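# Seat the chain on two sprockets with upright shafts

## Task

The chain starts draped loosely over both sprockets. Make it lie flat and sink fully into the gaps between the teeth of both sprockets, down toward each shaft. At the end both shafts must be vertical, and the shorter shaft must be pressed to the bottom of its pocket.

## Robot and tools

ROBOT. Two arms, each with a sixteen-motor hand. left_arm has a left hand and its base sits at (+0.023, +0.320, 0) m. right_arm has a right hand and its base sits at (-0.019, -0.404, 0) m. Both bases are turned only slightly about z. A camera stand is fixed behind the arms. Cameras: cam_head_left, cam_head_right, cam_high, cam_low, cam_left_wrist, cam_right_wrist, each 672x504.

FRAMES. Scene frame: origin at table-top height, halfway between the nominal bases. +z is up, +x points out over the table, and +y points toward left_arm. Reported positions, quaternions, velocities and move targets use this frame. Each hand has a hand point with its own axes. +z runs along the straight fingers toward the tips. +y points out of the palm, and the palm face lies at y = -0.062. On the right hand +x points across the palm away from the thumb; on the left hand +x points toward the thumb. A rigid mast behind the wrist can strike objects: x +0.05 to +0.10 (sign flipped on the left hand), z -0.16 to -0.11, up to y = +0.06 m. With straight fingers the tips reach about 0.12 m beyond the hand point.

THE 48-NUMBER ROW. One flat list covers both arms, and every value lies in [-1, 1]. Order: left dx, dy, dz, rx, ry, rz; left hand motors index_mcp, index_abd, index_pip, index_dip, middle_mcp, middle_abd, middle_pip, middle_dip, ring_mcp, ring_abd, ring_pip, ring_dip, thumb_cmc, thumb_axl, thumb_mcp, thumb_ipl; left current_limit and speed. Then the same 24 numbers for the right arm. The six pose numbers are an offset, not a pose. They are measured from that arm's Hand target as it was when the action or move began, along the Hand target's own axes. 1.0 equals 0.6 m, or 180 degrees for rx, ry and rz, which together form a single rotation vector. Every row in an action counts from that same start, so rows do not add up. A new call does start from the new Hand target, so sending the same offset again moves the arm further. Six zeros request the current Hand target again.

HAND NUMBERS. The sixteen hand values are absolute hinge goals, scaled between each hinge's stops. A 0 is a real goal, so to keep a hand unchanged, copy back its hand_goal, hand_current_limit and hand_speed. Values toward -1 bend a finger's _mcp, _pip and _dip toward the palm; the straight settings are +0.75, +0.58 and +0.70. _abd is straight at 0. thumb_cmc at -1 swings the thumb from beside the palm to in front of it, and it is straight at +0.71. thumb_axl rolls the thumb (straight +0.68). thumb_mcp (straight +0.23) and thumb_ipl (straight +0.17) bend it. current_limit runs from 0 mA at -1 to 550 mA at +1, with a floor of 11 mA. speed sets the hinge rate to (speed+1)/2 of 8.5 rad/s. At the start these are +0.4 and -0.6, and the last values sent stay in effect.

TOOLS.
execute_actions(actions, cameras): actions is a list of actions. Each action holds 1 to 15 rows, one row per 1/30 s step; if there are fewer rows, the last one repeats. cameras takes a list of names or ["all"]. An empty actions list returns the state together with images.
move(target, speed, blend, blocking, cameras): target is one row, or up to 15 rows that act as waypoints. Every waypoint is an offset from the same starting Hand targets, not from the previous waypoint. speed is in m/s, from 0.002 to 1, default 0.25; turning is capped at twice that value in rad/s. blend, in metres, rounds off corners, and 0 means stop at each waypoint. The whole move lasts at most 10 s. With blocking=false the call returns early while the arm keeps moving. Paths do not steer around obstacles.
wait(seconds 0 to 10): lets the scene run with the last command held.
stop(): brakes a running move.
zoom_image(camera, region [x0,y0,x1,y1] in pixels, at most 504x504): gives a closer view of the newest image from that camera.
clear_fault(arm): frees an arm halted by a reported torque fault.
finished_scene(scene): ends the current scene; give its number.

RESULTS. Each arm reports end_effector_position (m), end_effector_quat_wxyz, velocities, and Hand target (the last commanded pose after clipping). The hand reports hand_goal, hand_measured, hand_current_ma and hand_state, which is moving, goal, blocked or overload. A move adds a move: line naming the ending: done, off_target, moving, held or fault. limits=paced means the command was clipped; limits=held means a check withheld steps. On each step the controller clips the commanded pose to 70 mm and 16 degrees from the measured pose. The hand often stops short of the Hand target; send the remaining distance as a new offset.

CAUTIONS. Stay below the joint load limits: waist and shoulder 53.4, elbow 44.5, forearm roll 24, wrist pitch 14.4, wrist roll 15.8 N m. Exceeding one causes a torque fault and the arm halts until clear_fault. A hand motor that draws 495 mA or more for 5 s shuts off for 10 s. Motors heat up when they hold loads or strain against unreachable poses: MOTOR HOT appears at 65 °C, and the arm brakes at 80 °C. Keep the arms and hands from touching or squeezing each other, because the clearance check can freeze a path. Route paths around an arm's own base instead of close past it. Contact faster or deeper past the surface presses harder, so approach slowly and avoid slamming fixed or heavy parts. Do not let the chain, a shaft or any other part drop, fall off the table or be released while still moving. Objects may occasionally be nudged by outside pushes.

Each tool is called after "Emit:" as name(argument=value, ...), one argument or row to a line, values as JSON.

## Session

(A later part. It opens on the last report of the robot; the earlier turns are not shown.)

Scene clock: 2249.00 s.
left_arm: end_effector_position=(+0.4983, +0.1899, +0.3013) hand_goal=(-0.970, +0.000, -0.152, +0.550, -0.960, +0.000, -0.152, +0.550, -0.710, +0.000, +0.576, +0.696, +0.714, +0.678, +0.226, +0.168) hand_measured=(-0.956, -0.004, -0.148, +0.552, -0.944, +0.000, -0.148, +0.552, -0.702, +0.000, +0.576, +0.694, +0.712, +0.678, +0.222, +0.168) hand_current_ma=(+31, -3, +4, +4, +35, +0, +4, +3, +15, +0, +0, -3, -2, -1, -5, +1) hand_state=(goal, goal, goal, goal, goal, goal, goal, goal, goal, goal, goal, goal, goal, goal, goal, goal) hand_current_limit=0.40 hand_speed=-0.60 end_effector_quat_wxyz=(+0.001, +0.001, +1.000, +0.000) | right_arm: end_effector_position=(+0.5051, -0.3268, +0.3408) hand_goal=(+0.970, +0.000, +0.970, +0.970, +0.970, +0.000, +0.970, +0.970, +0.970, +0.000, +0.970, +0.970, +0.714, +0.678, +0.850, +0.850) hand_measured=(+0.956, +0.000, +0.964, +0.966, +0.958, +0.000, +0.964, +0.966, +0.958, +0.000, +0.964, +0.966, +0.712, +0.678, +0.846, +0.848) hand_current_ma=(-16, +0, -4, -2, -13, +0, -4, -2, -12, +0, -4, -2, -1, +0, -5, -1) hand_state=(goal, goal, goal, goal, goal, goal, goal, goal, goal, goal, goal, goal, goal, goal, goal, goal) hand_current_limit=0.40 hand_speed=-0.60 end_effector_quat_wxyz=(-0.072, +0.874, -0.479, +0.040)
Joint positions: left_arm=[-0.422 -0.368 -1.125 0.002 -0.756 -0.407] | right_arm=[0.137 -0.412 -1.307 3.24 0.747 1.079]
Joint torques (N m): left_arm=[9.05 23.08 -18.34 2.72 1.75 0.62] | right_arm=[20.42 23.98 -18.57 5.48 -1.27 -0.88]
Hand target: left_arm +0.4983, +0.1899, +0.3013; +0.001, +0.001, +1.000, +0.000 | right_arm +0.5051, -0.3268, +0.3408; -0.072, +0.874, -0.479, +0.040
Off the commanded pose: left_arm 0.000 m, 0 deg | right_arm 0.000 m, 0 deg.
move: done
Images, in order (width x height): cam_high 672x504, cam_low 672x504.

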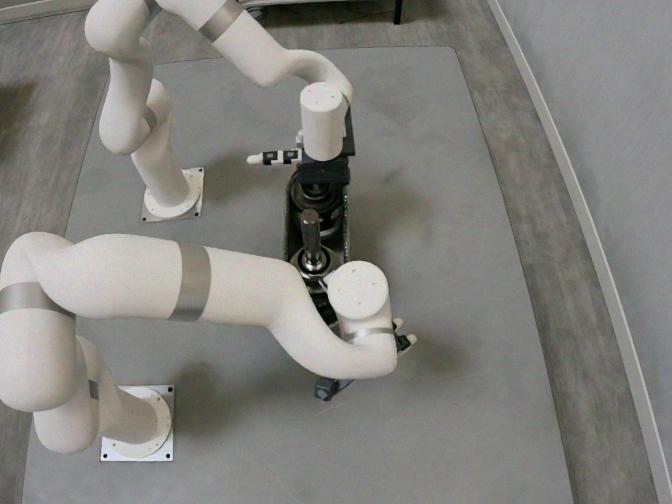

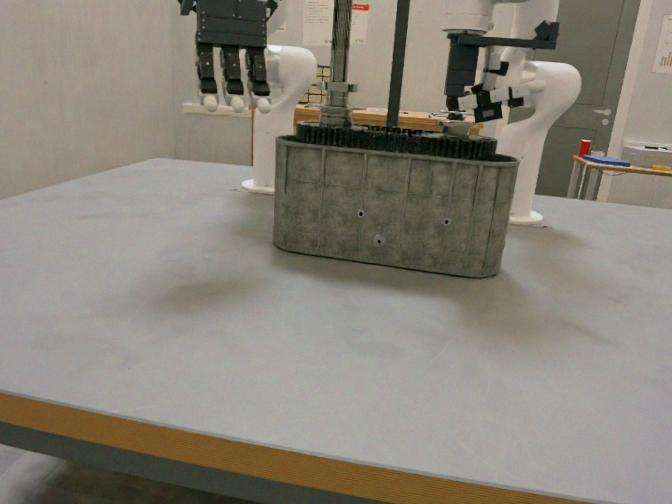

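Emit:
move(
  target=[-0.0083,0.0133,0.0367,0,0,0,-0.97,0,-0.153,0.55,-0.96,0,-0.153,0.55,-0.71,0,0.576,0.696,0.714,0.678,0.226,0.168,0.4,-0.6, 0,0,0,0,0,0,0.97,0,0.97,0.97,0.97,0,0.97,0.97,0.97,0,0.97,0.97,0.714,0.678,0.85,0.85,0.4,-0.6],
  speed=0.05,
  cameras=["cam_high","cam_low"],
)

Emit:
zoom_image(
  camera="cam_low",
  region=[395, 20, 535, 160],
)

Emit:
zoom_image(
  camera="cam_high",
  region=[260, 130, 380, 230],
)

Scene clock: 2264.17 s.
left_arm: end_effector_position=(+0.5034, +0.1978, +0.2796) hand_goal=(-0.970, +0.000, -0.152, +0.550, -0.960, +0.000, -0.152, +0.550, -0.710, +0.000, +0.576, +0.696, +0.714, +0.678, +0.226, +0.168) hand_measured=(-0.958, -0.004, -0.148, +0.552, -0.946, +0.000, -0.148, +0.552, -0.702, +0.000, +0.576, +0.694, +0.712, +0.678, +0.222, +0.168) hand_current_ma=(+23, -3, +4, +4, +31, +0, +4, +3, +15, +0, +0, -3, -2, -1, -5, +1) hand_state=(goal, goal, goal, goal, goal, goal, goal, goal, goal, goal, goal, goal, goal, goal, goal, goal) hand_current_limit=0.40 hand_speed=-0.60 end_effector_quat_wxyz=(+0.001, +0.001, +1.000, +0.000) | right_arm: end_effector_position=(+0.5051, -0.3268, +0.3408) hand_goal=(+0.970, +0.000, +0.970, +0.970, +0.970, +0.000, +0.970, +0.970, +0.970, +0.000, +0.970, +0.970, +0.714, +0.678, +0.850, +0.850) hand_measured=(+0.956, +0.000, +0.964, +0.966, +0.958, +0.000, +0.964, +0.966, +0.958, +0.000, +0.964, +0.966, +0.712, +0.678, +0.846, +0.848) hand_current_ma=(-16, +0, -4, -2, -13, +0, -4, -2, -12, +0, -4, -2, -1, +0, -5, -1) hand_state=(goal, goal, goal, goal, goal, goal, goal, goal, goal, goal, goal, goal, goal, goal, goal, goal) hand_current_limit=0.40 hand_speed=-0.60 end_effector_quat_wxyz=(-0.072, +0.874, -0.479, +0.040)
Joint positions: left_arm=[-0.404 -0.398 -1.112 0.002 -0.712 -0.39] | right_arm=[0.137 -0.412 -1.307 3.24 0.747 1.079]
Joint torques (N m): left_arm=[10.01 3.89 -3.5 3.3 2.62 0.78] | right_arm=[19.48 23.42 -18.05 4.67 -1.39 -1.01]
Hand target: left_arm +0.5033, +0.1979, +0.2793; +0.001, +0.001, +1.000, +0.000 | right_arm +0.5051, -0.3268, +0.3408; -0.072, +0.874, -0.479, +0.040
Off the commanded pose: left_arm 0.000 m, 0 deg | right_arm 0.000 m, 0 deg.
move: done
Images, in order (width x height): cam_high 672x504, cam_low 672x504.

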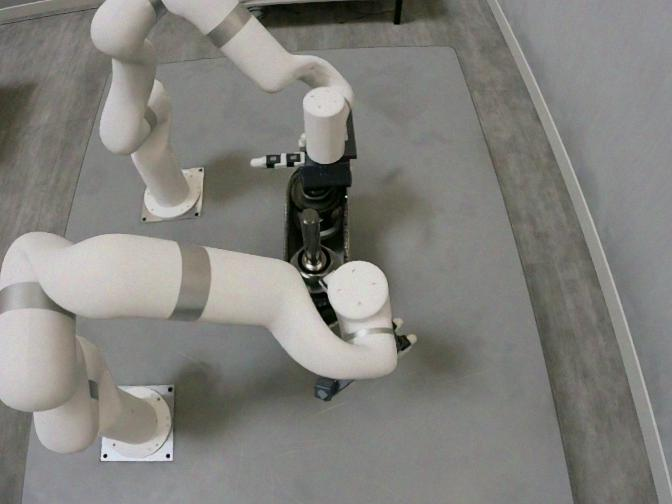

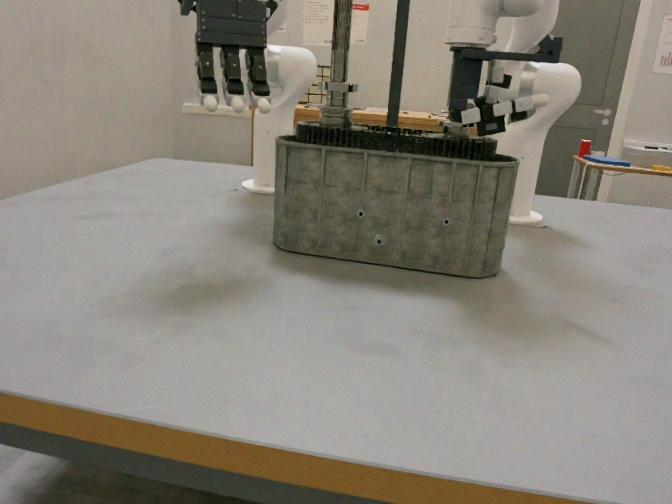

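Scaled by 3.600.

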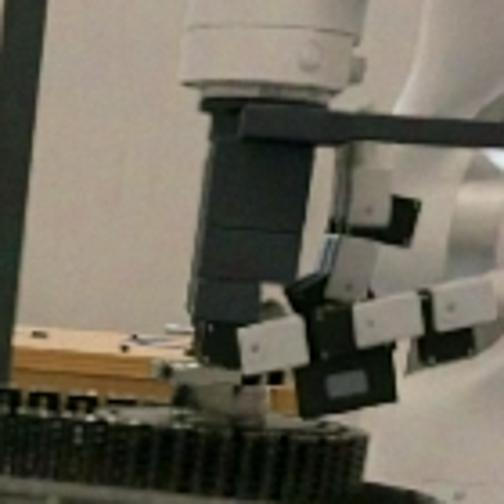

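Scaled by 4.200.

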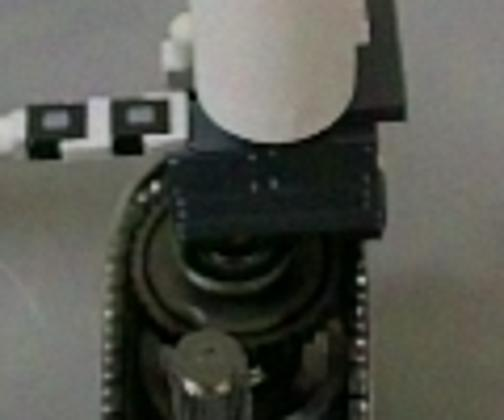

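Emit:
move(
  target=[0,0,0.004,0,0,0,-0.97,0,-0.153,0.55,-0.96,0,-0.153,0.55,-0.71,0,0.576,0.696,0.714,0.678,0.226,0.168,0.4,-0.6, 0,0,0,0,0,0,0.97,0,0.97,0.97,0.97,0,0.97,0.97,0.97,0,0.97,0.97,0.714,0.678,0.85,0.85,0.4,-0.6],
  speed=0.02,
  cameras=["cam_low"],
)

Emit:
zoom_image(
  camera="cam_low",
  region=[430, 90, 510, 160],
)

Scene clock: 2275.07 s.
left_arm: end_effector_position=(+0.5038, +0.1977, +0.2786) hand_goal=(-0.970, +0.000, -0.152, +0.550, -0.960, +0.000, -0.152, +0.550, -0.710, +0.000, +0.576, +0.696, +0.714, +0.678, +0.226, +0.168) hand_measured=(-0.980, -0.004, -0.148, +0.552, -0.964, +0.000, -0.148, +0.552, -0.702, +0.000, +0.576, +0.694, +0.712, +0.678, +0.222, +0.168) hand_current_ma=(-23, -3, +4, +4, -6, +0, +4, +3, +15, +0, +0, -3, -2, -1, -5, +1) hand_state=(goal, goal, goal, goal, goal, goal, goal, goal, goal, goal, goal, goal, goal, goal, goal, goal) hand_current_limit=0.40 hand_speed=-0.60 end_effector_quat_wxyz=(+0.002, +0.001, +1.000, +0.000) | right_arm: end_effector_position=(+0.5051, -0.3268, +0.3408) hand_goal=(+0.970, +0.000, +0.970, +0.970, +0.970, +0.000, +0.970, +0.970, +0.970, +0.000, +0.970, +0.970, +0.714, +0.678, +0.850, +0.850) hand_measured=(+0.956, +0.000, +0.964, +0.966, +0.958, +0.000, +0.964, +0.966, +0.958, +0.000, +0.964, +0.966, +0.712, +0.678, +0.846, +0.848) hand_current_ma=(-16, +0, -4, -2, -13, +0, -4, -2, -12, +0, -4, -2, -1, +0, -5, -1) hand_state=(goal, goal, goal, goal, goal, goal, goal, goal, goal, goal, goal, goal, goal, goal, goal, goal) hand_current_limit=0.40 hand_speed=-0.60 end_effector_quat_wxyz=(-0.072, +0.874, -0.479, +0.040)
Joint positions: left_arm=[-0.404 -0.399 -1.11 0.002 -0.707 -0.39] | right_arm=[0.137 -0.412 -1.307 3.24 0.747 1.079]
Joint torques (N m): left_arm=[6.35 -25.89 19.28 3.06 5.71 0.58] | right_arm=[18.39 24.57 -17.83 4.94 -1.29 -0.81]
Hand target: left_arm +0.5033, +0.1979, +0.2769; +0.001, +0.001, +1.000, +0.000 | right_arm +0.5051, -0.3268, +0.3408; -0.072, +0.874, -0.479, +0.040
Off the commanded pose: left_arm 0.002 m, 0 deg | right_arm 0.000 m, 0 deg.
move: done
Images, in order (width x height): cam_low 672x504.

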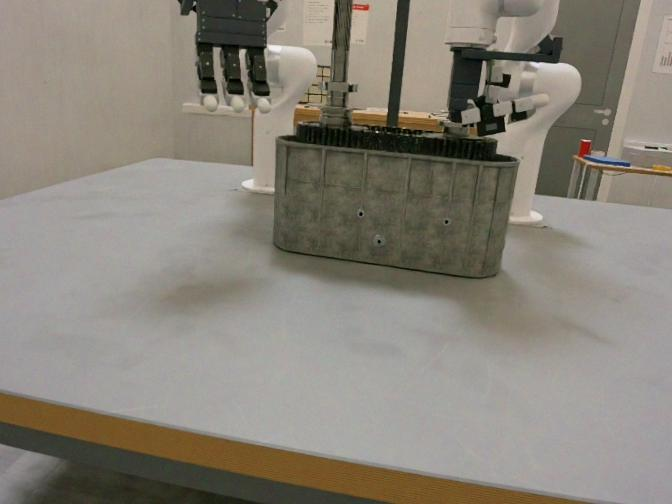

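Scaled by 6.300.

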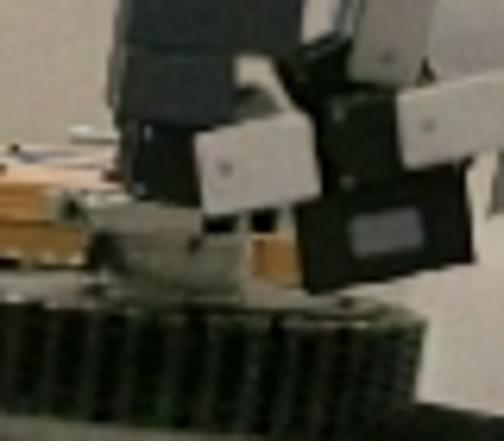

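Emit:
move(
  target=[
    [0,0.01,-0.0012,0,0,0,-0.97,0,-0.153,0.55,-0.96,0,-0.153,0.55,-0.71,0,0.576,0.696,0.714,0.678,0.226,0.168,0.4,-0.6, 0,0,0,0,0,0,0.97,0,0.97,0.97,0.97,0,0.97,0.97,0.97,0,0.97,0.97,0.714,0.678,0.85,0.85,0.4,-0.6],
    [0,-0.01,-0.0012,0,0,0,-0.97,0,-0.153,0.55,-0.96,0,-0.153,0.55,-0.71,0,0.576,0.696,0.714,0.678,0.226,0.168,0.4,-0.6, 0,0,0,0,0,0,0.97,0,0.97,0.97,0.97,0,0.97,0.97,0.97,0,0.97,0.97,0.714,0.678,0.85,0.85,0.4,-0.6],
    [0.01,0.0,-0.0012,0,0,0,-0.97,0,-0.153,0.55,-0.96,0,-0.153,0.55,-0.71,0,0.576,0.696,0.714,0.678,0.226,0.168,0.4,-0.6, 0,0,0,0,0,0,0.97,0,0.97,0.97,0.97,0,0.97,0.97,0.97,0,0.97,0.97,0.714,0.678,0.85,0.85,0.4,-0.6],
    [0,0.01,-0.0012,0,0,0,-0.97,0,-0.153,0.55,-0.96,0,-0.153,0.55,-0.71,0,0.576,0.696,0.714,0.678,0.226,0.168,0.4,-0.6, 0,0,0,0,0,0,0.97,0,0.97,0.97,0.97,0,0.97,0.97,0.97,0,0.97,0.97,0.714,0.678,0.85,0.85,0.4,-0.6],
    [-0.01,0,-0.0012,0,0,0,-0.97,0,-0.153,0.55,-0.96,0,-0.153,0.55,-0.71,0,0.576,0.696,0.714,0.678,0.226,0.168,0.4,-0.6, 0,0,0,0,0,0,0.97,0,0.97,0.97,0.97,0,0.97,0.97,0.97,0,0.97,0.97,0.714,0.678,0.85,0.85,0.4,-0.6],
    [0,0,0,0,0,0,-0.97,0,-0.153,0.55,-0.96,0,-0.153,0.55,-0.71,0,0.576,0.696,0.714,0.678,0.226,0.168,0.4,-0.6, 0,0,0,0,0,0,0.97,0,0.97,0.97,0.97,0,0.97,0.97,0.97,0,0.97,0.97,0.714,0.678,0.85,0.85,0.4,-0.6],
  ],
  speed=0.03,
  cameras=["cam_low"],
)

Emit:
zoom_image(
  camera="cam_low",
  region=[430, 90, 510, 160],
)

Scene clock: 2297.40 s.
left_arm: end_effector_position=(+0.5109, +0.1965, +0.3039) hand_goal=(-0.970, +0.000, -0.152, +0.550, -0.960, +0.000, -0.152, +0.550, -0.710, +0.000, +0.576, +0.696, +0.714, +0.678, +0.226, +0.168) hand_measured=(-0.966, -0.002, -0.150, +0.552, -0.954, +0.000, -0.150, +0.552, -0.698, +0.000, +0.576, +0.694, +0.712, +0.678, +0.222, +0.168) hand_current_ma=(+7, -3, +4, +4, +11, +0, +4, +3, +22, +0, +0, -3, -2, -1, -7, +1) hand_state=(goal, goal, goal, goal, goal, goal, goal, goal, goal, goal, goal, goal, goal, goal, goal, goal) hand_current_limit=0.40 hand_speed=-0.60 end_effector_quat_wxyz=(+0.025, +0.002, +1.000, -0.009) | right_arm: end_effector_position=(+0.5051, -0.3268, +0.3408) hand_goal=(+0.970, +0.000, +0.970, +0.970, +0.970, +0.000, +0.970, +0.970, +0.970, +0.000, +0.970, +0.970, +0.714, +0.678, +0.850, +0.850) hand_measured=(+0.956, +0.000, +0.964, +0.966, +0.958, +0.000, +0.964, +0.966, +0.958, +0.000, +0.964, +0.966, +0.712, +0.678, +0.846, +0.848) hand_current_ma=(-16, +0, -4, -2, -13, +0, -4, -2, -12, +0, -4, -2, -1, +0, -5, -1) hand_state=(goal, goal, goal, goal, goal, goal, goal, goal, goal, goal, goal, goal, goal, goal, goal, goal) hand_current_limit=0.40 hand_speed=-0.60 end_effector_quat_wxyz=(-0.072, +0.874, -0.479, +0.040)
Joint positions: left_arm=[-0.402 -0.357 -1.122 0.002 -0.713 -0.387] | right_arm=[0.137 -0.412 -1.307 3.24 0.747 1.079]
Joint torques (N m): left_arm=[-0.18 59.48 -23.28 0.7 0.98 -0.24] | right_arm=[19.6 22.95 -17.88 4.79 -1.39 -0.79]
Hand target: left_arm +0.5109, +0.1965, +0.3039; +0.025, +0.002, +1.000, -0.009 (not the last commanded pose) | right_arm +0.5051, -0.3268, +0.3408; -0.072, +0.874, -0.479, +0.040
Off the commanded pose: left_arm 0.028 m, 3 deg | right_arm 0.000 m, 0 deg.
TORQUE FAULT: the external load on joint 2 (shoulder) of the left arm reached its load limit, and that arm stopped. The contact can be on any part of that arm beyond that joint, not only on its tool. A torque fault puts only its own arm into a fault stop. That arm's remaining commands of this call were not run. The hold on joint 2 (shoulder) of that arm was moved back by the arm itself, up to 3 degrees, as the stop began. That arm is still stopped at the end of this call. While its stop runs, that arm, its gripper or tool too, takes no new command.
CLEAR FAULT: the left arm stays stopped (state 4) until you call clear_fault(arm="left_arm").
End effector pose when the fault began: left_arm: position (+0.5076, +0.1978, +0.2785), quat_wxyz (+0.002, +0.002, +1.000, +0.000)
Joint positions when the fault began: left_arm=[-0.402 -0.408 -1.122 0.002 -0.712 -0.387]
move: fault (left_arm); path passed 5 of 6 targets
Images, in order (width x height): cam_low 672x504.

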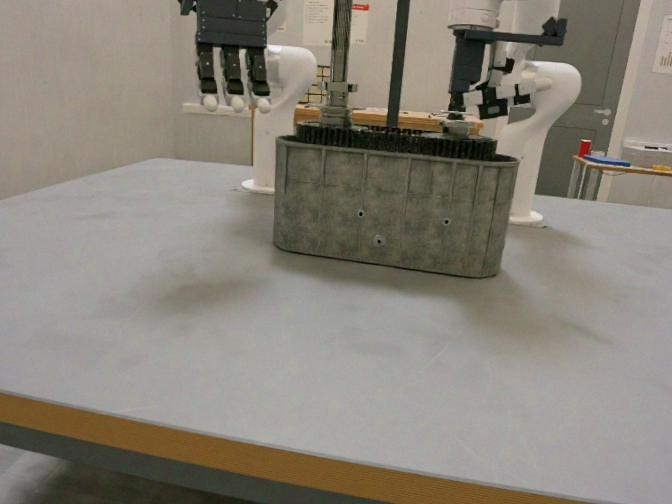

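Scaled by 6.300.

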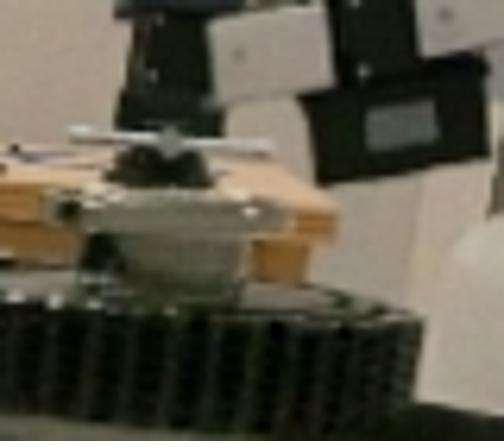

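Emit:
clear_fault(
  arm="left_arm",
)

Emit:
move(
  target=[0,0.25,-0.2,0,0,0,0.97,0,0.97,0.97,0.97,0,0.97,0.97,0.97,0,0.97,0.97,0.714,0.678,0.85,0.85,0.4,-0.3, 0,0,0,0,0,0,0.97,0,0.97,0.97,0.97,0,0.97,0.97,0.97,0,0.97,0.97,0.714,0.678,0.85,0.85,0.4,-0.6],
  speed=0.2,
  cameras=["cam_low","cam_head_left","cam_head_right","cam_left_wrist"],
)

Emit:
zoom_image(
  camera="cam_low",
  region=[425, 95, 505, 165],
)

Emit:
zoom_image(
  camera="cam_low",
  region=[285, 85, 385, 165],
)

Emit:
zoom_image(
  camera="cam_low",
  region=[265, 95, 525, 175],
)

Scene clock: 2313.57 s.
left_arm: end_effector_position=(+0.5109, +0.1965, +0.3039) hand_goal=(-0.970, +0.000, -0.152, +0.550, -0.960, +0.000, -0.152, +0.550, -0.710, +0.000, +0.576, +0.696, +0.714, +0.678, +0.226, +0.168) hand_measured=(-0.966, -0.002, -0.150, +0.552, -0.954, +0.000, -0.150, +0.552, -0.698, +0.000, +0.576, +0.694, +0.712, +0.678, +0.222, +0.168) hand_current_ma=(+7, -3, +4, +4, +11, +0, +4, +3, +22, +0, +0, -3, -2, -1, -7, +1) hand_state=(goal, goal, goal, goal, goal, goal, goal, goal, goal, goal, goal, goal, goal, goal, goal, goal) hand_current_limit=0.40 hand_speed=-0.60 end_effector_quat_wxyz=(+0.025, +0.002, +1.000, -0.009) | right_arm: end_effector_position=(+0.5051, -0.3268, +0.3408) hand_goal=(+0.970, +0.000, +0.970, +0.970, +0.970, +0.000, +0.970, +0.970, +0.970, +0.000, +0.970, +0.970, +0.714, +0.678, +0.850, +0.850) hand_measured=(+0.956, +0.000, +0.964, +0.966, +0.958, +0.000, +0.964, +0.966, +0.958, +0.000, +0.964, +0.966, +0.712, +0.678, +0.846, +0.848) hand_current_ma=(-16, +0, -4, -2, -13, +0, -4, -2, -12, +0, -4, -2, -1, +0, -5, -1) hand_state=(goal, goal, goal, goal, goal, goal, goal, goal, goal, goal, goal, goal, goal, goal, goal, goal) hand_current_limit=0.40 hand_speed=-0.60 end_effector_quat_wxyz=(-0.072, +0.874, -0.479, +0.040)
Joint positions: left_arm=[-0.402 -0.357 -1.122 0.002 -0.713 -0.387] | right_arm=[0.137 -0.412 -1.307 3.24 0.747 1.079]
Joint torques (N m): left_arm=[0.15 59.03 -23.13 0.78 0.94 -0.26] | right_arm=[20.01 26.14 -18.78 4.39 -1.34 -0.97]
Hand target: left_arm +0.5109, +0.1965, +0.3039; +0.025, +0.002, +1.000, -0.009 (not the last commanded pose) | right_arm +0.5051, -0.3268, +0.3408; -0.072, +0.874, -0.479, +0.040
Off the commanded pose: left_arm 0.028 m, 3 deg | right_arm 0.000 m, 0 deg.
TORQUE FAULT, CONTINUED: the left arm's stop, for the torque fault of joint 2 (shoulder) that an earlier result reported, is over. The call counts as one of the actions that you can send in this scene. The hold on joint 2 (shoulder) of that arm was moved back by the arm itself, up to 3 degrees, as the stop began. That arm's target is now where it stood when the stop ended, not its last command. That arm keeps its grip as last carried out and accepts commands again: back off and push less far.
CLEAR FAULT: your call cleared the left arm's torque fault. If a joint's load stays at its limit, that arm stops again at once.

Scene clock: 2315.00 s.
left_arm: end_effector_position=(+0.5055, +0.3487, +0.4209) hand_goal=(+0.970, +0.000, +0.970, +0.970, +0.970, +0.000, +0.970, +0.970, +0.970, +0.000, +0.970, +0.970, +0.714, +0.678, +0.850, +0.850) hand_measured=(+0.960, -0.002, +0.966, +0.966, +0.958, +0.000, +0.968, +0.968, +0.958, +0.000, +0.968, +0.968, +0.712, +0.678, +0.846, +0.848) hand_current_ma=(-20, -3, -7, -4, -22, +0, -4, -2, -22, +0, -1, -3, -2, -1, -10, -2) hand_state=(goal, goal, goal, goal, goal, goal, goal, goal, goal, goal, goal, goal, goal, goal, goal, goal) hand_current_limit=0.40 hand_speed=-0.30 end_effector_quat_wxyz=(+0.025, +0.002, +1.000, -0.009) | right_arm: end_effector_position=(+0.5051, -0.3268, +0.3408) hand_goal=(+0.970, +0.000, +0.970, +0.970, +0.970, +0.000, +0.970, +0.970, +0.970, +0.000, +0.970, +0.970, +0.714, +0.678, +0.850, +0.850) hand_measured=(+0.956, +0.000, +0.964, +0.966, +0.958, +0.000, +0.964, +0.966, +0.958, +0.000, +0.964, +0.966, +0.712, +0.678, +0.846, +0.848) hand_current_ma=(-16, +0, -4, -2, -13, +0, -4, -2, -12, +0, -4, -2, -1, +0, -5, -1) hand_state=(goal, goal, goal, goal, goal, goal, goal, goal, goal, goal, goal, goal, goal, goal, goal, goal) hand_current_limit=0.40 hand_speed=-0.60 end_effector_quat_wxyz=(-0.072, +0.874, -0.479, +0.040)
Joint positions: left_arm=[-0.118 -0.149 -1.143 -0.017 -0.943 -0.093] | right_arm=[0.137 -0.412 -1.307 3.24 0.747 1.079]
Joint torques (N m): left_arm=[7.25 51 -34.68 -2 -2.02 0.87] | right_arm=[19.55 25.67 -18.31 5.37 -1.32 -0.77]
Hand target: left_arm +0.5055, +0.3487, +0.4209; +0.025, +0.002, +1.000, -0.009 | right_arm +0.5051, -0.3268, +0.3408; -0.072, +0.874, -0.479, +0.040
Off the commanded pose: left_arm 0.000 m, 0 deg | right_arm 0.000 m, 0 deg.
move: done
Images, in order (width x height): cam_head_left 672x504, cam_head_right 672x504, cam_low 672x504, cam_left_wrist 672x504.

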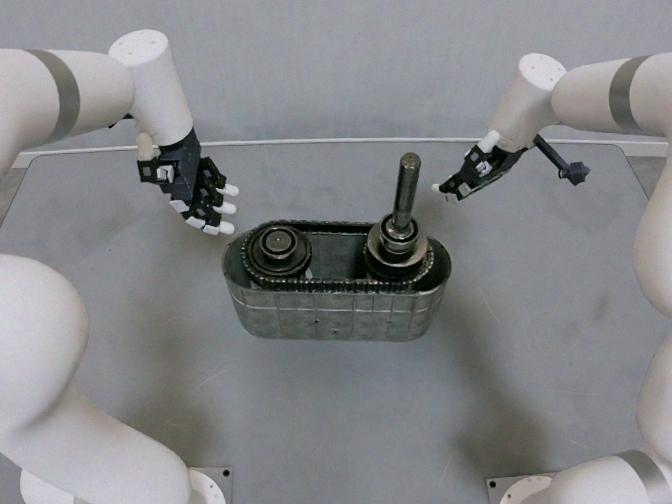

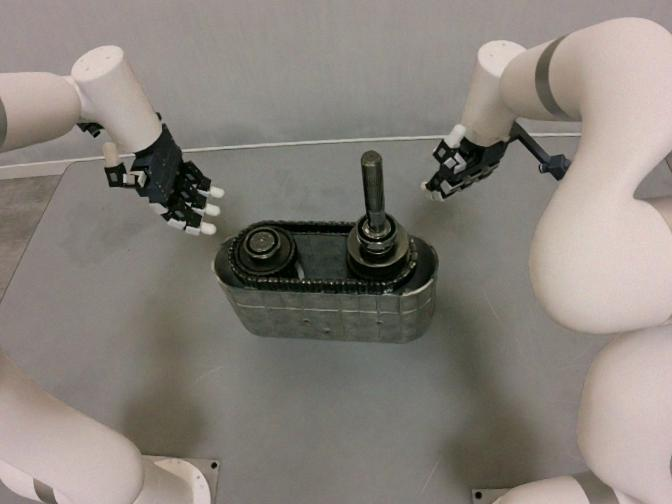

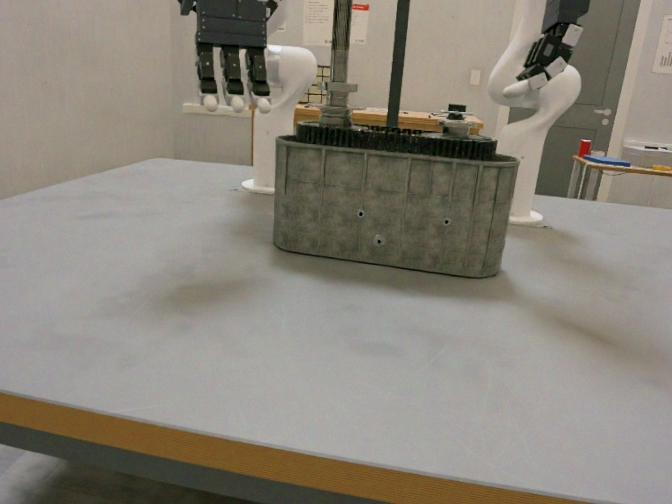

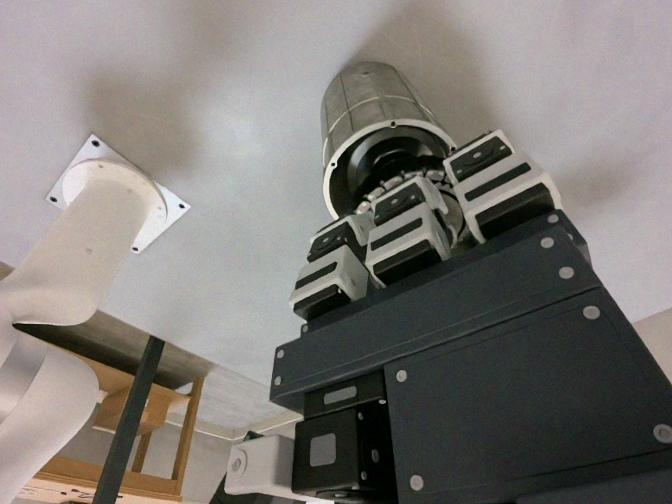

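Scaled by 6.300.

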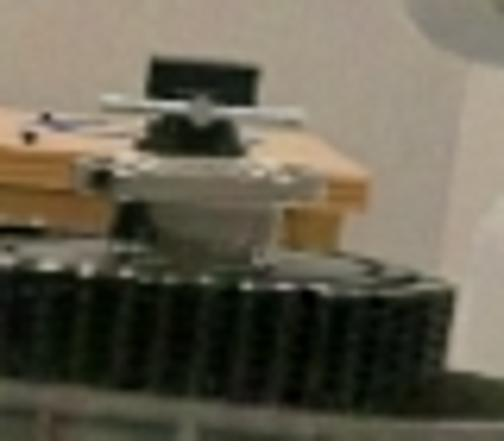

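Scaled by 5.040.

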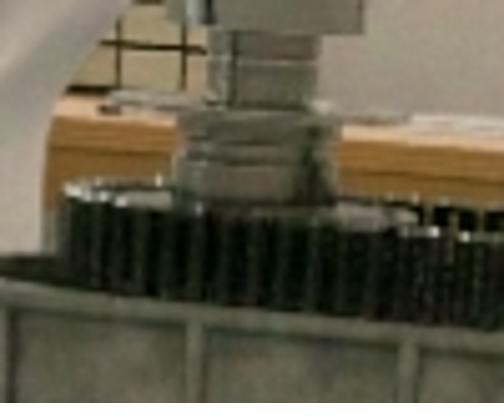

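Scaled by 1.938.

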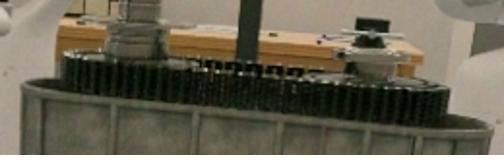

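Emit:
move(
  target=[
    [-0.0097,-0.0722,0.09,0.0346,-0.0149,-0.3190,0.97,0,0.97,0.97,0.97,0,0.97,0.97,0.97,0,0.97,0.97,0.714,0.678,0.85,0.85,0.4,-0.3, 0,0,0,0,0,0,0.97,0,0.97,0.97,0.97,0,0.97,0.97,0.97,0,0.97,0.97,0.714,0.678,0.85,0.85,0.4,-0.6],
    [-0.0097,-0.1445,0.272,0.0346,-0.0149,-0.3190,0.97,0,0.97,0.97,0.97,0,0.97,0.97,0.97,0,0.97,0.97,0.714,0.678,0.85,0.85,0.4,-0.3, 0,0,0,0,0,0,0.97,0,0.97,0.97,0.97,0,0.97,0.97,0.97,0,0.97,0.97,0.714,0.678,0.85,0.85,0.4,-0.6],
  ],
  speed=0.2,
  cameras=["cam_left_wrist","cam_high"],
)

Emit:
zoom_image(
  camera="cam_left_wrist",
  region=[140, 130, 270, 215],
)

Emit:
zoom_image(
  camera="cam_left_wrist",
  region=[60, 0, 460, 300],
)

Scene clock: 2348.70 s.
left_arm: end_effector_position=(+0.5190, +0.2590, +0.2599) hand_goal=(+0.970, +0.000, +0.970, +0.970, +0.970, +0.000, +0.970, +0.970, +0.970, +0.000, +0.970, +0.970, +0.714, +0.678, +0.850, +0.850) hand_measured=(+0.960, -0.002, +0.966, +0.966, +0.958, +0.000, +0.968, +0.968, +0.958, +0.000, +0.968, +0.968, +0.712, +0.678, +0.846, +0.848) hand_current_ma=(-20, -3, -7, -4, -22, +0, -4, -2, -22, +0, -1, -3, -2, -1, -8, -2) hand_state=(goal, goal, goal, goal, goal, goal, goal, goal, goal, goal, goal, goal, goal, goal, goal, goal) hand_current_limit=0.40 hand_speed=-0.30 end_effector_quat_wxyz=(+0.039, -0.478, +0.875, -0.072) | right_arm: end_effector_position=(+0.5051, -0.3268, +0.3408) hand_goal=(+0.970, +0.000, +0.970, +0.970, +0.970, +0.000, +0.970, +0.970, +0.970, +0.000, +0.970, +0.970, +0.714, +0.678, +0.850, +0.850) hand_measured=(+0.956, +0.000, +0.964, +0.966, +0.958, +0.000, +0.964, +0.966, +0.958, +0.000, +0.964, +0.966, +0.712, +0.678, +0.846, +0.848) hand_current_ma=(-16, +0, -4, -2, -13, +0, -4, -2, -12, +0, -4, -2, -1, +0, -5, -1) hand_state=(goal, goal, goal, goal, goal, goal, goal, goal, goal, goal, goal, goal, goal, goal, goal, goal) hand_current_limit=0.40 hand_speed=-0.60 end_effector_quat_wxyz=(-0.072, +0.874, -0.479, +0.040)
Joint positions: left_arm=[-0.136 -0.43 -1.134 -0.134 -0.559 -1.014] | right_arm=[0.137 -0.412 -1.307 3.24 0.747 1.079]
Joint torques (N m): left_arm=[-8.36 23.41 -20.95 -1.93 2.2 -0.96] | right_arm=[18.18 25.25 -18.13 4.99 -1.3 -0.93]
Hand target: left_arm +0.5190, +0.2589, +0.2599; +0.039, -0.477, +0.875, -0.072 | right_arm +0.5051, -0.3268, +0.3408; -0.072, +0.874, -0.479, +0.040
Off the commanded pose: left_arm 0.000 m, 0 deg | right_arm 0.000 m, 0 deg.
move: done
Images, in order (width x height): cam_high 672x504, cam_left_wrist 672x504.

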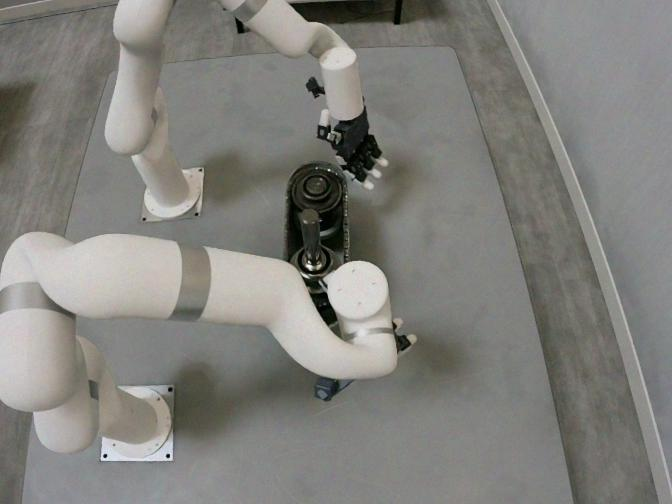

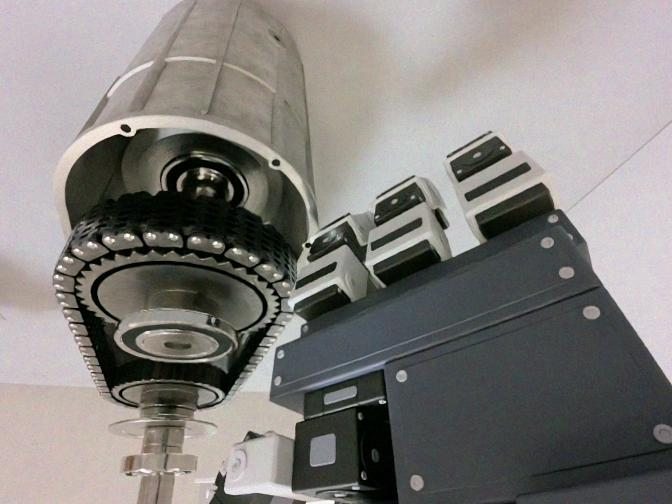

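Scaled by 3.877.

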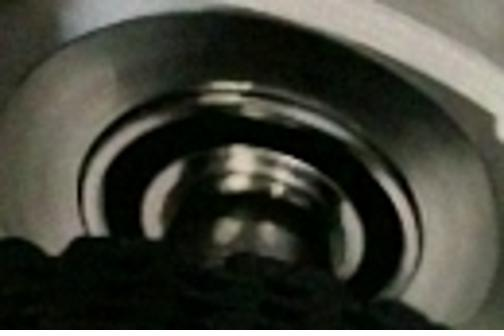

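Scaled by 1.260.

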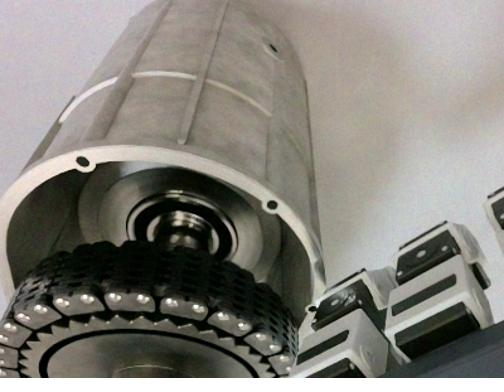

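Emit:
move(
  target=[0,0,0,0,0,0,0.97,0,0.97,0.97,0.97,0,0.97,0.97,0.97,0,0.97,0.97,0.714,0.678,0.85,0.85,0.4,-0.3, -0.0703,-0.0222,0.1405,0,0,0,0.97,0,0.97,0.97,0.97,0,0.97,0.97,0.97,0,0.97,0.97,0.714,0.678,0.85,0.85,0.4,-0.6],
  speed=0.15,
  cameras=["cam_right_wrist"],
)

Scene clock: 2392.60 s.
left_arm: end_effector_position=(+0.5190, +0.2589, +0.2599) hand_goal=(+0.970, +0.000, +0.970, +0.970, +0.970, +0.000, +0.970, +0.970, +0.970, +0.000, +0.970, +0.970, +0.714, +0.678, +0.850, +0.850) hand_measured=(+0.960, -0.002, +0.966, +0.966, +0.958, +0.000, +0.968, +0.968, +0.958, +0.000, +0.968, +0.968, +0.712, +0.678, +0.846, +0.848) hand_current_ma=(-20, -3, -7, -4, -22, +0, -4, -2, -22, +0, -1, -3, -2, -1, -8, -2) hand_state=(goal, goal, goal, goal, goal, goal, goal, goal, goal, goal, goal, goal, goal, goal, goal, goal) hand_current_limit=0.40 hand_speed=-0.30 end_effector_quat_wxyz=(+0.039, -0.477, +0.875, -0.072) | right_arm: end_effector_position=(+0.5050, -0.2768, +0.2598) hand_goal=(+0.970, +0.000, +0.970, +0.970, +0.970, +0.000, +0.970, +0.970, +0.970, +0.000, +0.970, +0.970, +0.714, +0.678, +0.850, +0.850) hand_measured=(+0.956, +0.000, +0.964, +0.966, +0.958, +0.000, +0.964, +0.966, +0.958, +0.000, +0.964, +0.966, +0.712, +0.678, +0.846, +0.848) hand_current_ma=(-16, +0, -4, -2, -13, +0, -4, -2, -12, +0, -4, -2, -1, +0, -4, -1) hand_state=(goal, goal, goal, goal, goal, goal, goal, goal, goal, goal, goal, goal, goal, goal, goal, goal) hand_current_limit=0.40 hand_speed=-0.60 end_effector_quat_wxyz=(-0.072, +0.874, -0.479, +0.040)
Joint positions: left_arm=[-0.136 -0.43 -1.134 -0.134 -0.559 -1.014] | right_arm=[0.221 -0.518 -1.261 3.239 0.59 1.153]
Joint torques (N m): left_arm=[-8.5 25.49 -28.06 -1.88 2.09 -0.97] | right_arm=[19.94 22.6 -30.92 -6.33 -1.4 1.01]
Hand target: left_arm +0.5190, +0.2589, +0.2599; +0.039, -0.477, +0.875, -0.072 | right_arm +0.5051, -0.2768, +0.2598; -0.072, +0.874, -0.479, +0.040
Off the commanded pose: left_arm 0.000 m, 0 deg | right_arm 0.000 m, 0 deg.
move: done
Images, in order (width x height): cam_right_wrist 672x504.

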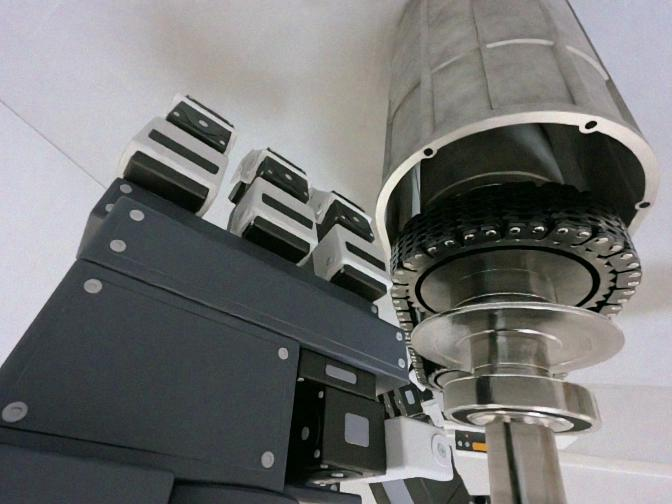

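Emit:
zoom_image(
  camera="cam_right_wrist",
  region=[380, 150, 660, 330],
)

Emit:
zoom_image(
  camera="cam_left_wrist",
  region=[40, 180, 320, 360],
)

Scaled by 1.800.

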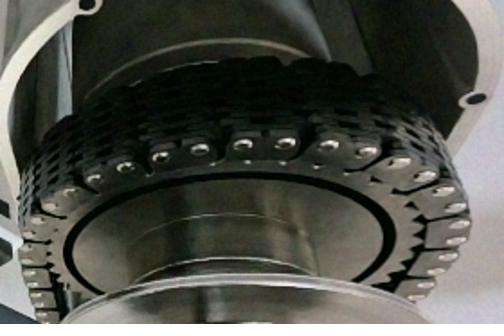

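This scene's latest camera images include none from cam_left_wrist. They are from: cam_right_wrist. cam_left_wrist's image comes with the result of a call that names it in "cameras".

Emit:
wait(
  seconds=0,
  cameras=["cam_left_wrist"],
)

Emit:
zoom_image(
  camera="cam_left_wrist",
  region=[40, 170, 320, 350],
)

Emit:
zoom_image(
  camera="cam_left_wrist",
  region=[110, 120, 320, 290],
)

Scene clock: 2404.53 s.
left_arm: end_effector_position=(+0.5190, +0.2589, +0.2599) hand_goal=(+0.970, +0.000, +0.970, +0.970, +0.970, +0.000, +0.970, +0.970, +0.970, +0.000, +0.970, +0.970, +0.714, +0.678, +0.850, +0.850) hand_measured=(+0.960, -0.002, +0.966, +0.966, +0.958, +0.000, +0.968, +0.968, +0.958, +0.000, +0.968, +0.968, +0.712, +0.678, +0.846, +0.848) hand_current_ma=(-20, -3, -7, -4, -22, +0, -4, -2, -22, +0, -1, -3, -2, -1, -8, -2) hand_state=(goal, goal, goal, goal, goal, goal, goal, goal, goal, goal, goal, goal, goal, goal, goal, goal) hand_current_limit=0.40 hand_speed=-0.30 end_effector_quat_wxyz=(+0.039, -0.477, +0.875, -0.072) | right_arm: end_effector_position=(+0.5051, -0.2768, +0.2598) hand_goal=(+0.970, +0.000, +0.970, +0.970, +0.970, +0.000, +0.970, +0.970, +0.970, +0.000, +0.970, +0.970, +0.714, +0.678, +0.850, +0.850) hand_measured=(+0.956, +0.000, +0.964, +0.966, +0.958, +0.000, +0.964, +0.966, +0.958, +0.000, +0.964, +0.966, +0.712, +0.678, +0.846, +0.848) hand_current_ma=(-16, +0, -4, -2, -13, +0, -4, -2, -12, +0, -4, -2, -1, +0, -4, -1) hand_state=(goal, goal, goal, goal, goal, goal, goal, goal, goal, goal, goal, goal, goal, goal, goal, goal) hand_current_limit=0.40 hand_speed=-0.60 end_effector_quat_wxyz=(-0.072, +0.874, -0.479, +0.040)
Joint positions: left_arm=[-0.136 -0.43 -1.134 -0.134 -0.559 -1.014] | right_arm=[0.221 -0.518 -1.261 3.239 0.59 1.153]
Joint torques (N m): left_arm=[-9.2 25.63 -28.27 -1.96 2 -0.86] | right_arm=[21.82 23.54 -36.88 -5.84 -1.37 0.91]
Hand target: left_arm +0.5190, +0.2589, +0.2599; +0.039, -0.477, +0.875, -0.072 | right_arm +0.5051, -0.2768, +0.2598; -0.072, +0.874, -0.479, +0.040
Off the commanded pose: left_arm 0.000 m, 0 deg | right_arm 0.000 m, 0 deg.
Images, in order (width x height): cam_left_wrist 672x504.

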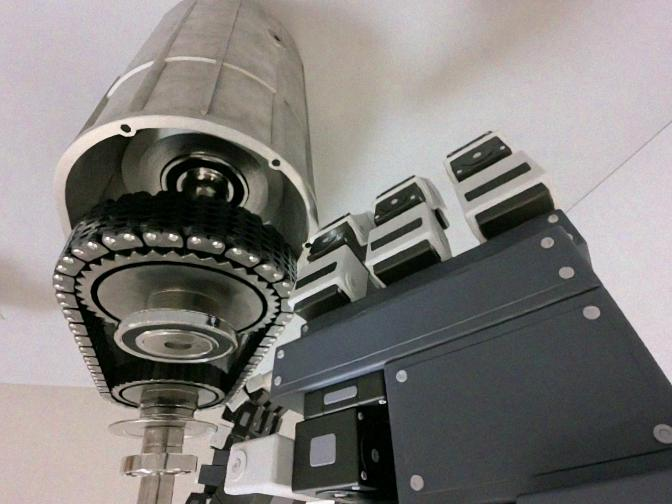

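Scaled by 1.800.

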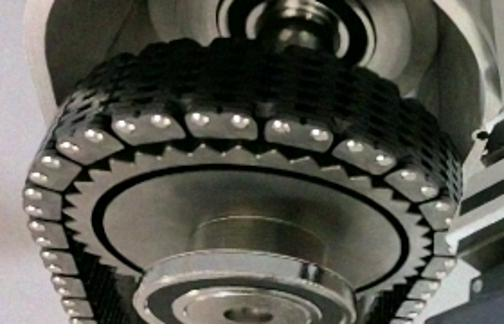

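Scaled by 2.400.

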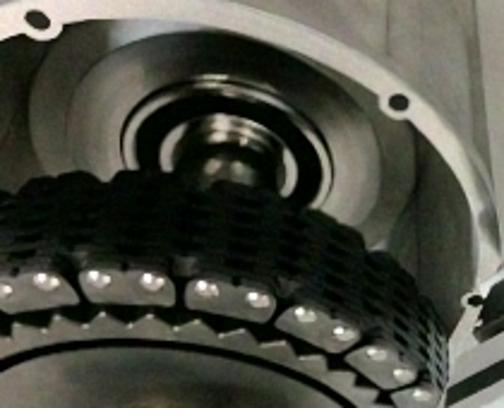

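Emit:
zoom_image(
  camera="cam_left_wrist",
  region=[110, 225, 250, 285],
)

Emit:
zoom_image(
  camera="cam_left_wrist",
  region=[50, 225, 150, 325],
)

Emit:
zoom_image(
  camera="cam_left_wrist",
  region=[210, 225, 310, 325],
)

Scaled by 3.600.

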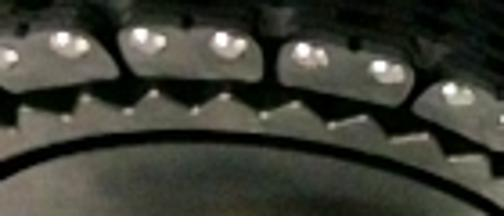

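Scaled by 5.040.

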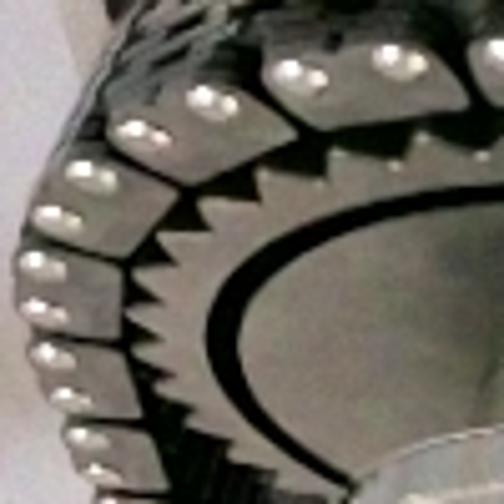

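Scaled by 5.040.

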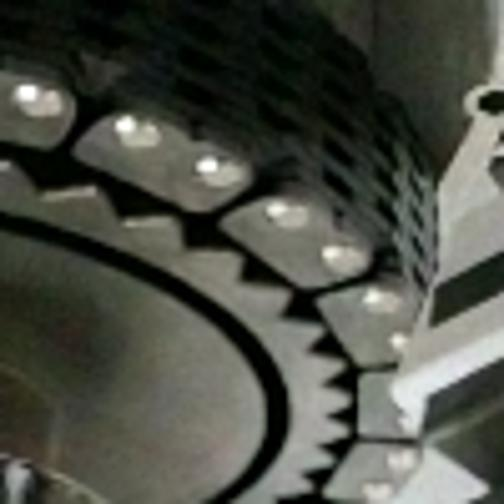

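Emit:
move(
  target=[-0.2225,0.0918,-0.37,0,0,0,0.97,0,0.97,0.97,0.97,0,0.97,0.97,0.97,0,0.97,0.97,0.714,0.678,0.85,0.85,0.4,-0.3, 0,0,0,0,0,0,0.97,0,0.97,0.97,0.97,0,0.97,0.97,0.97,0,0.97,0.97,0.714,0.678,0.85,0.85,0.4,-0.6],
  speed=0.25,
)

Emit:
move(
  target=[
    [0,0,0,0,0,0,0.97,0,0.97,0.97,0.97,0,0.97,0.97,0.97,0,0.97,0.97,0.714,0.678,0.85,0.85,0.4,-0.3, -0.0218,-0.0692,-0.6307,0.0454,0.2058,-0.4764,0.97,0,0.97,0.97,0.97,0,0.97,0.97,0.97,0,0.97,0.97,0.714,0.678,0.85,0.85,0.4,-0.6],
    [0,0,0,0,0,0,0.97,0,0.97,0.97,0.97,0,0.97,0.97,0.97,0,0.97,0.97,0.714,0.678,0.85,0.85,0.4,-0.3, -0.5792,-0.4515,-0.5677,0.0454,0.2058,-0.4764,0.97,0,0.97,0.97,0.97,0,0.97,0.97,0.97,0,0.97,0.97,0.714,0.678,0.85,0.85,0.4,-0.6],
    [0,0,0,0,0,0,0.97,0,0.97,0.97,0.97,0,0.97,0.97,0.97,0,0.97,0.97,0.714,0.678,0.85,0.85,0.4,-0.3, -0.5795,-0.4023,-0.2717,0.0454,0.2058,-0.4764,0.97,0,0.97,0.97,0.97,0,0.97,0.97,0.97,0,0.97,0.97,0.714,0.678,0.85,0.85,0.4,-0.6],
  ],
  speed=0.28,
  blend=0.05,
  cameras=["cam_right_wrist","cam_head_left"],
)

Scene clock: 2456.57 s.
left_arm: end_effector_position=(+0.5149, +0.4202, +0.4699) hand_goal=(+0.970, +0.000, +0.970, +0.970, +0.970, +0.000, +0.970, +0.970, +0.970, +0.000, +0.970, +0.970, +0.714, +0.678, +0.850, +0.850) hand_measured=(+0.960, -0.002, +0.966, +0.966, +0.958, +0.000, +0.968, +0.968, +0.958, +0.000, +0.968, +0.968, +0.712, +0.678, +0.846, +0.848) hand_current_ma=(-20, -3, -7, -4, -22, +0, -4, -2, -22, +0, -1, -3, -2, -1, -7, -2) hand_state=(goal, goal, goal, goal, goal, goal, goal, goal, goal, goal, goal, goal, goal, goal, goal, goal) hand_current_limit=0.40 hand_speed=-0.30 end_effector_quat_wxyz=(+0.039, -0.477, +0.875, -0.072) | right_arm: end_effector_position=(+0.5051, -0.2768, +0.2598) hand_goal=(+0.970, +0.000, +0.970, +0.970, +0.970, +0.000, +0.970, +0.970, +0.970, +0.000, +0.970, +0.970, +0.714, +0.678, +0.850, +0.850) hand_measured=(+0.956, +0.000, +0.964, +0.966, +0.958, +0.000, +0.964, +0.966, +0.958, +0.000, +0.964, +0.966, +0.712, +0.678, +0.846, +0.848) hand_current_ma=(-16, +0, -4, -2, -13, +0, -4, -2, -12, +0, -4, -2, -1, +0, -4, -1) hand_state=(goal, goal, goal, goal, goal, goal, goal, goal, goal, goal, goal, goal, goal, goal, goal, goal) hand_current_limit=0.40 hand_speed=-0.60 end_effector_quat_wxyz=(-0.072, +0.874, -0.479, +0.040)
Joint positions: left_arm=[0.157 -0.265 -1.41 -0.13 -1.026 -0.769] | right_arm=[0.221 -0.518 -1.261 3.239 0.59 1.153]
Joint torques (N m): left_arm=[9.15 20.56 -35.66 -1.81 -1.95 0.87] | right_arm=[20.52 23.36 -36.91 -6.11 -1.29 0.86]
Hand target: left_arm +0.5149, +0.4203, +0.4699; +0.039, -0.477, +0.875, -0.072 | right_arm +0.5051, -0.2768, +0.2598; -0.072, +0.874, -0.479, +0.040
Off the commanded pose: left_arm 0.000 m, 0 deg | right_arm 0.000 m, 0 deg.
move: done

Scene clock: 2462.13 s.
left_arm: end_effector_position=(+0.5149, +0.4203, +0.4699) hand_goal=(+0.970, +0.000, +0.970, +0.970, +0.970, +0.000, +0.970, +0.970, +0.970, +0.000, +0.970, +0.970, +0.714, +0.678, +0.850, +0.850) hand_measured=(+0.960, -0.002, +0.966, +0.966, +0.958, +0.000, +0.968, +0.968, +0.958, +0.000, +0.968, +0.968, +0.712, +0.678, +0.846, +0.848) hand_current_ma=(-20, -3, -7, -4, -22, +0, -4, -2, -22, +0, -1, -3, -2, -1, -7, -2) hand_state=(goal, goal, goal, goal, goal, goal, goal, goal, goal, goal, goal, goal, goal, goal, goal, goal) hand_current_limit=0.40 hand_speed=-0.30 end_effector_quat_wxyz=(+0.039, -0.477, +0.875, -0.072) | right_arm: end_effector_position=(+0.4959, +0.1302, +0.4600) hand_goal=(+0.970, +0.000, +0.970, +0.970, +0.970, +0.000, +0.970, +0.970, +0.970, +0.000, +0.970, +0.970, +0.714, +0.678, +0.850, +0.850) hand_measured=(+0.966, +0.006, +0.966, +0.966, +0.966, +0.000, +0.966, +0.966, +0.966, +0.000, +0.966, +0.966, +0.714, +0.678, +0.846, +0.848) hand_current_ma=(-3, +4, -2, -2, -2, +0, -3, -2, -2, +0, -3, -2, +0, +0, -4, -1) hand_state=(goal, goal, goal, goal, goal, goal, goal, goal, goal, goal, goal, goal, goal, goal, goal, goal) hand_current_limit=0.40 hand_speed=-0.60 end_effector_quat_wxyz=(+0.060, +0.901, +0.238, +0.358)
Joint positions: left_arm=[0.157 -0.265 -1.41 -0.13 -1.026 -0.769] | right_arm=[1.042 -0.696 -1.815 2.3 0.834 1.028]
Joint torques (N m): left_arm=[9.23 20.58 -34.53 -1.79 -1.73 0.71] | right_arm=[22.31 29.83 -21.13 -7.77 -1.35 0.92]
Hand target: left_arm +0.5149, +0.4203, +0.4699; +0.039, -0.477, +0.875, -0.072 | right_arm +0.4959, +0.1302, +0.4599; +0.060, +0.901, +0.238, +0.358
Off the commanded pose: left_arm 0.000 m, 0 deg | right_arm 0.000 m, 0 deg.
move: done
Images, in order (width x height): cam_head_left 672x504, cam_right_wrist 672x504.

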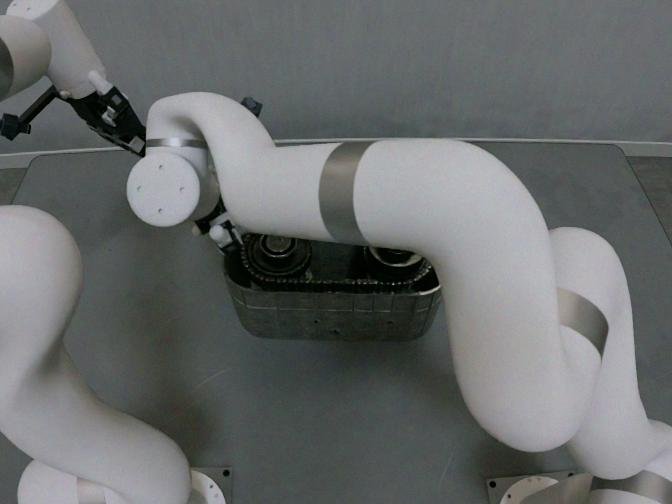

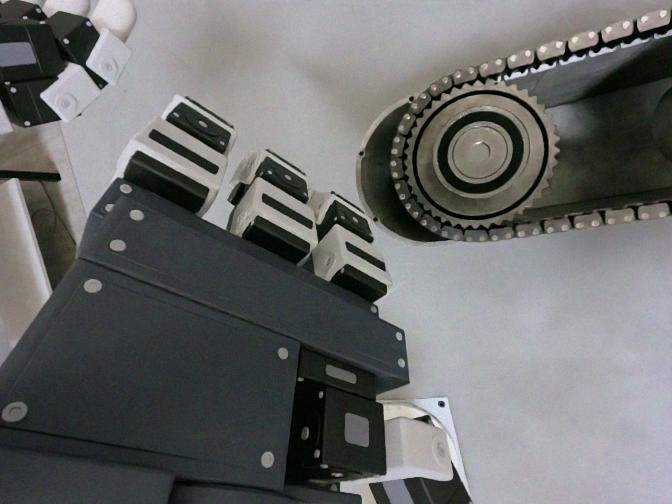

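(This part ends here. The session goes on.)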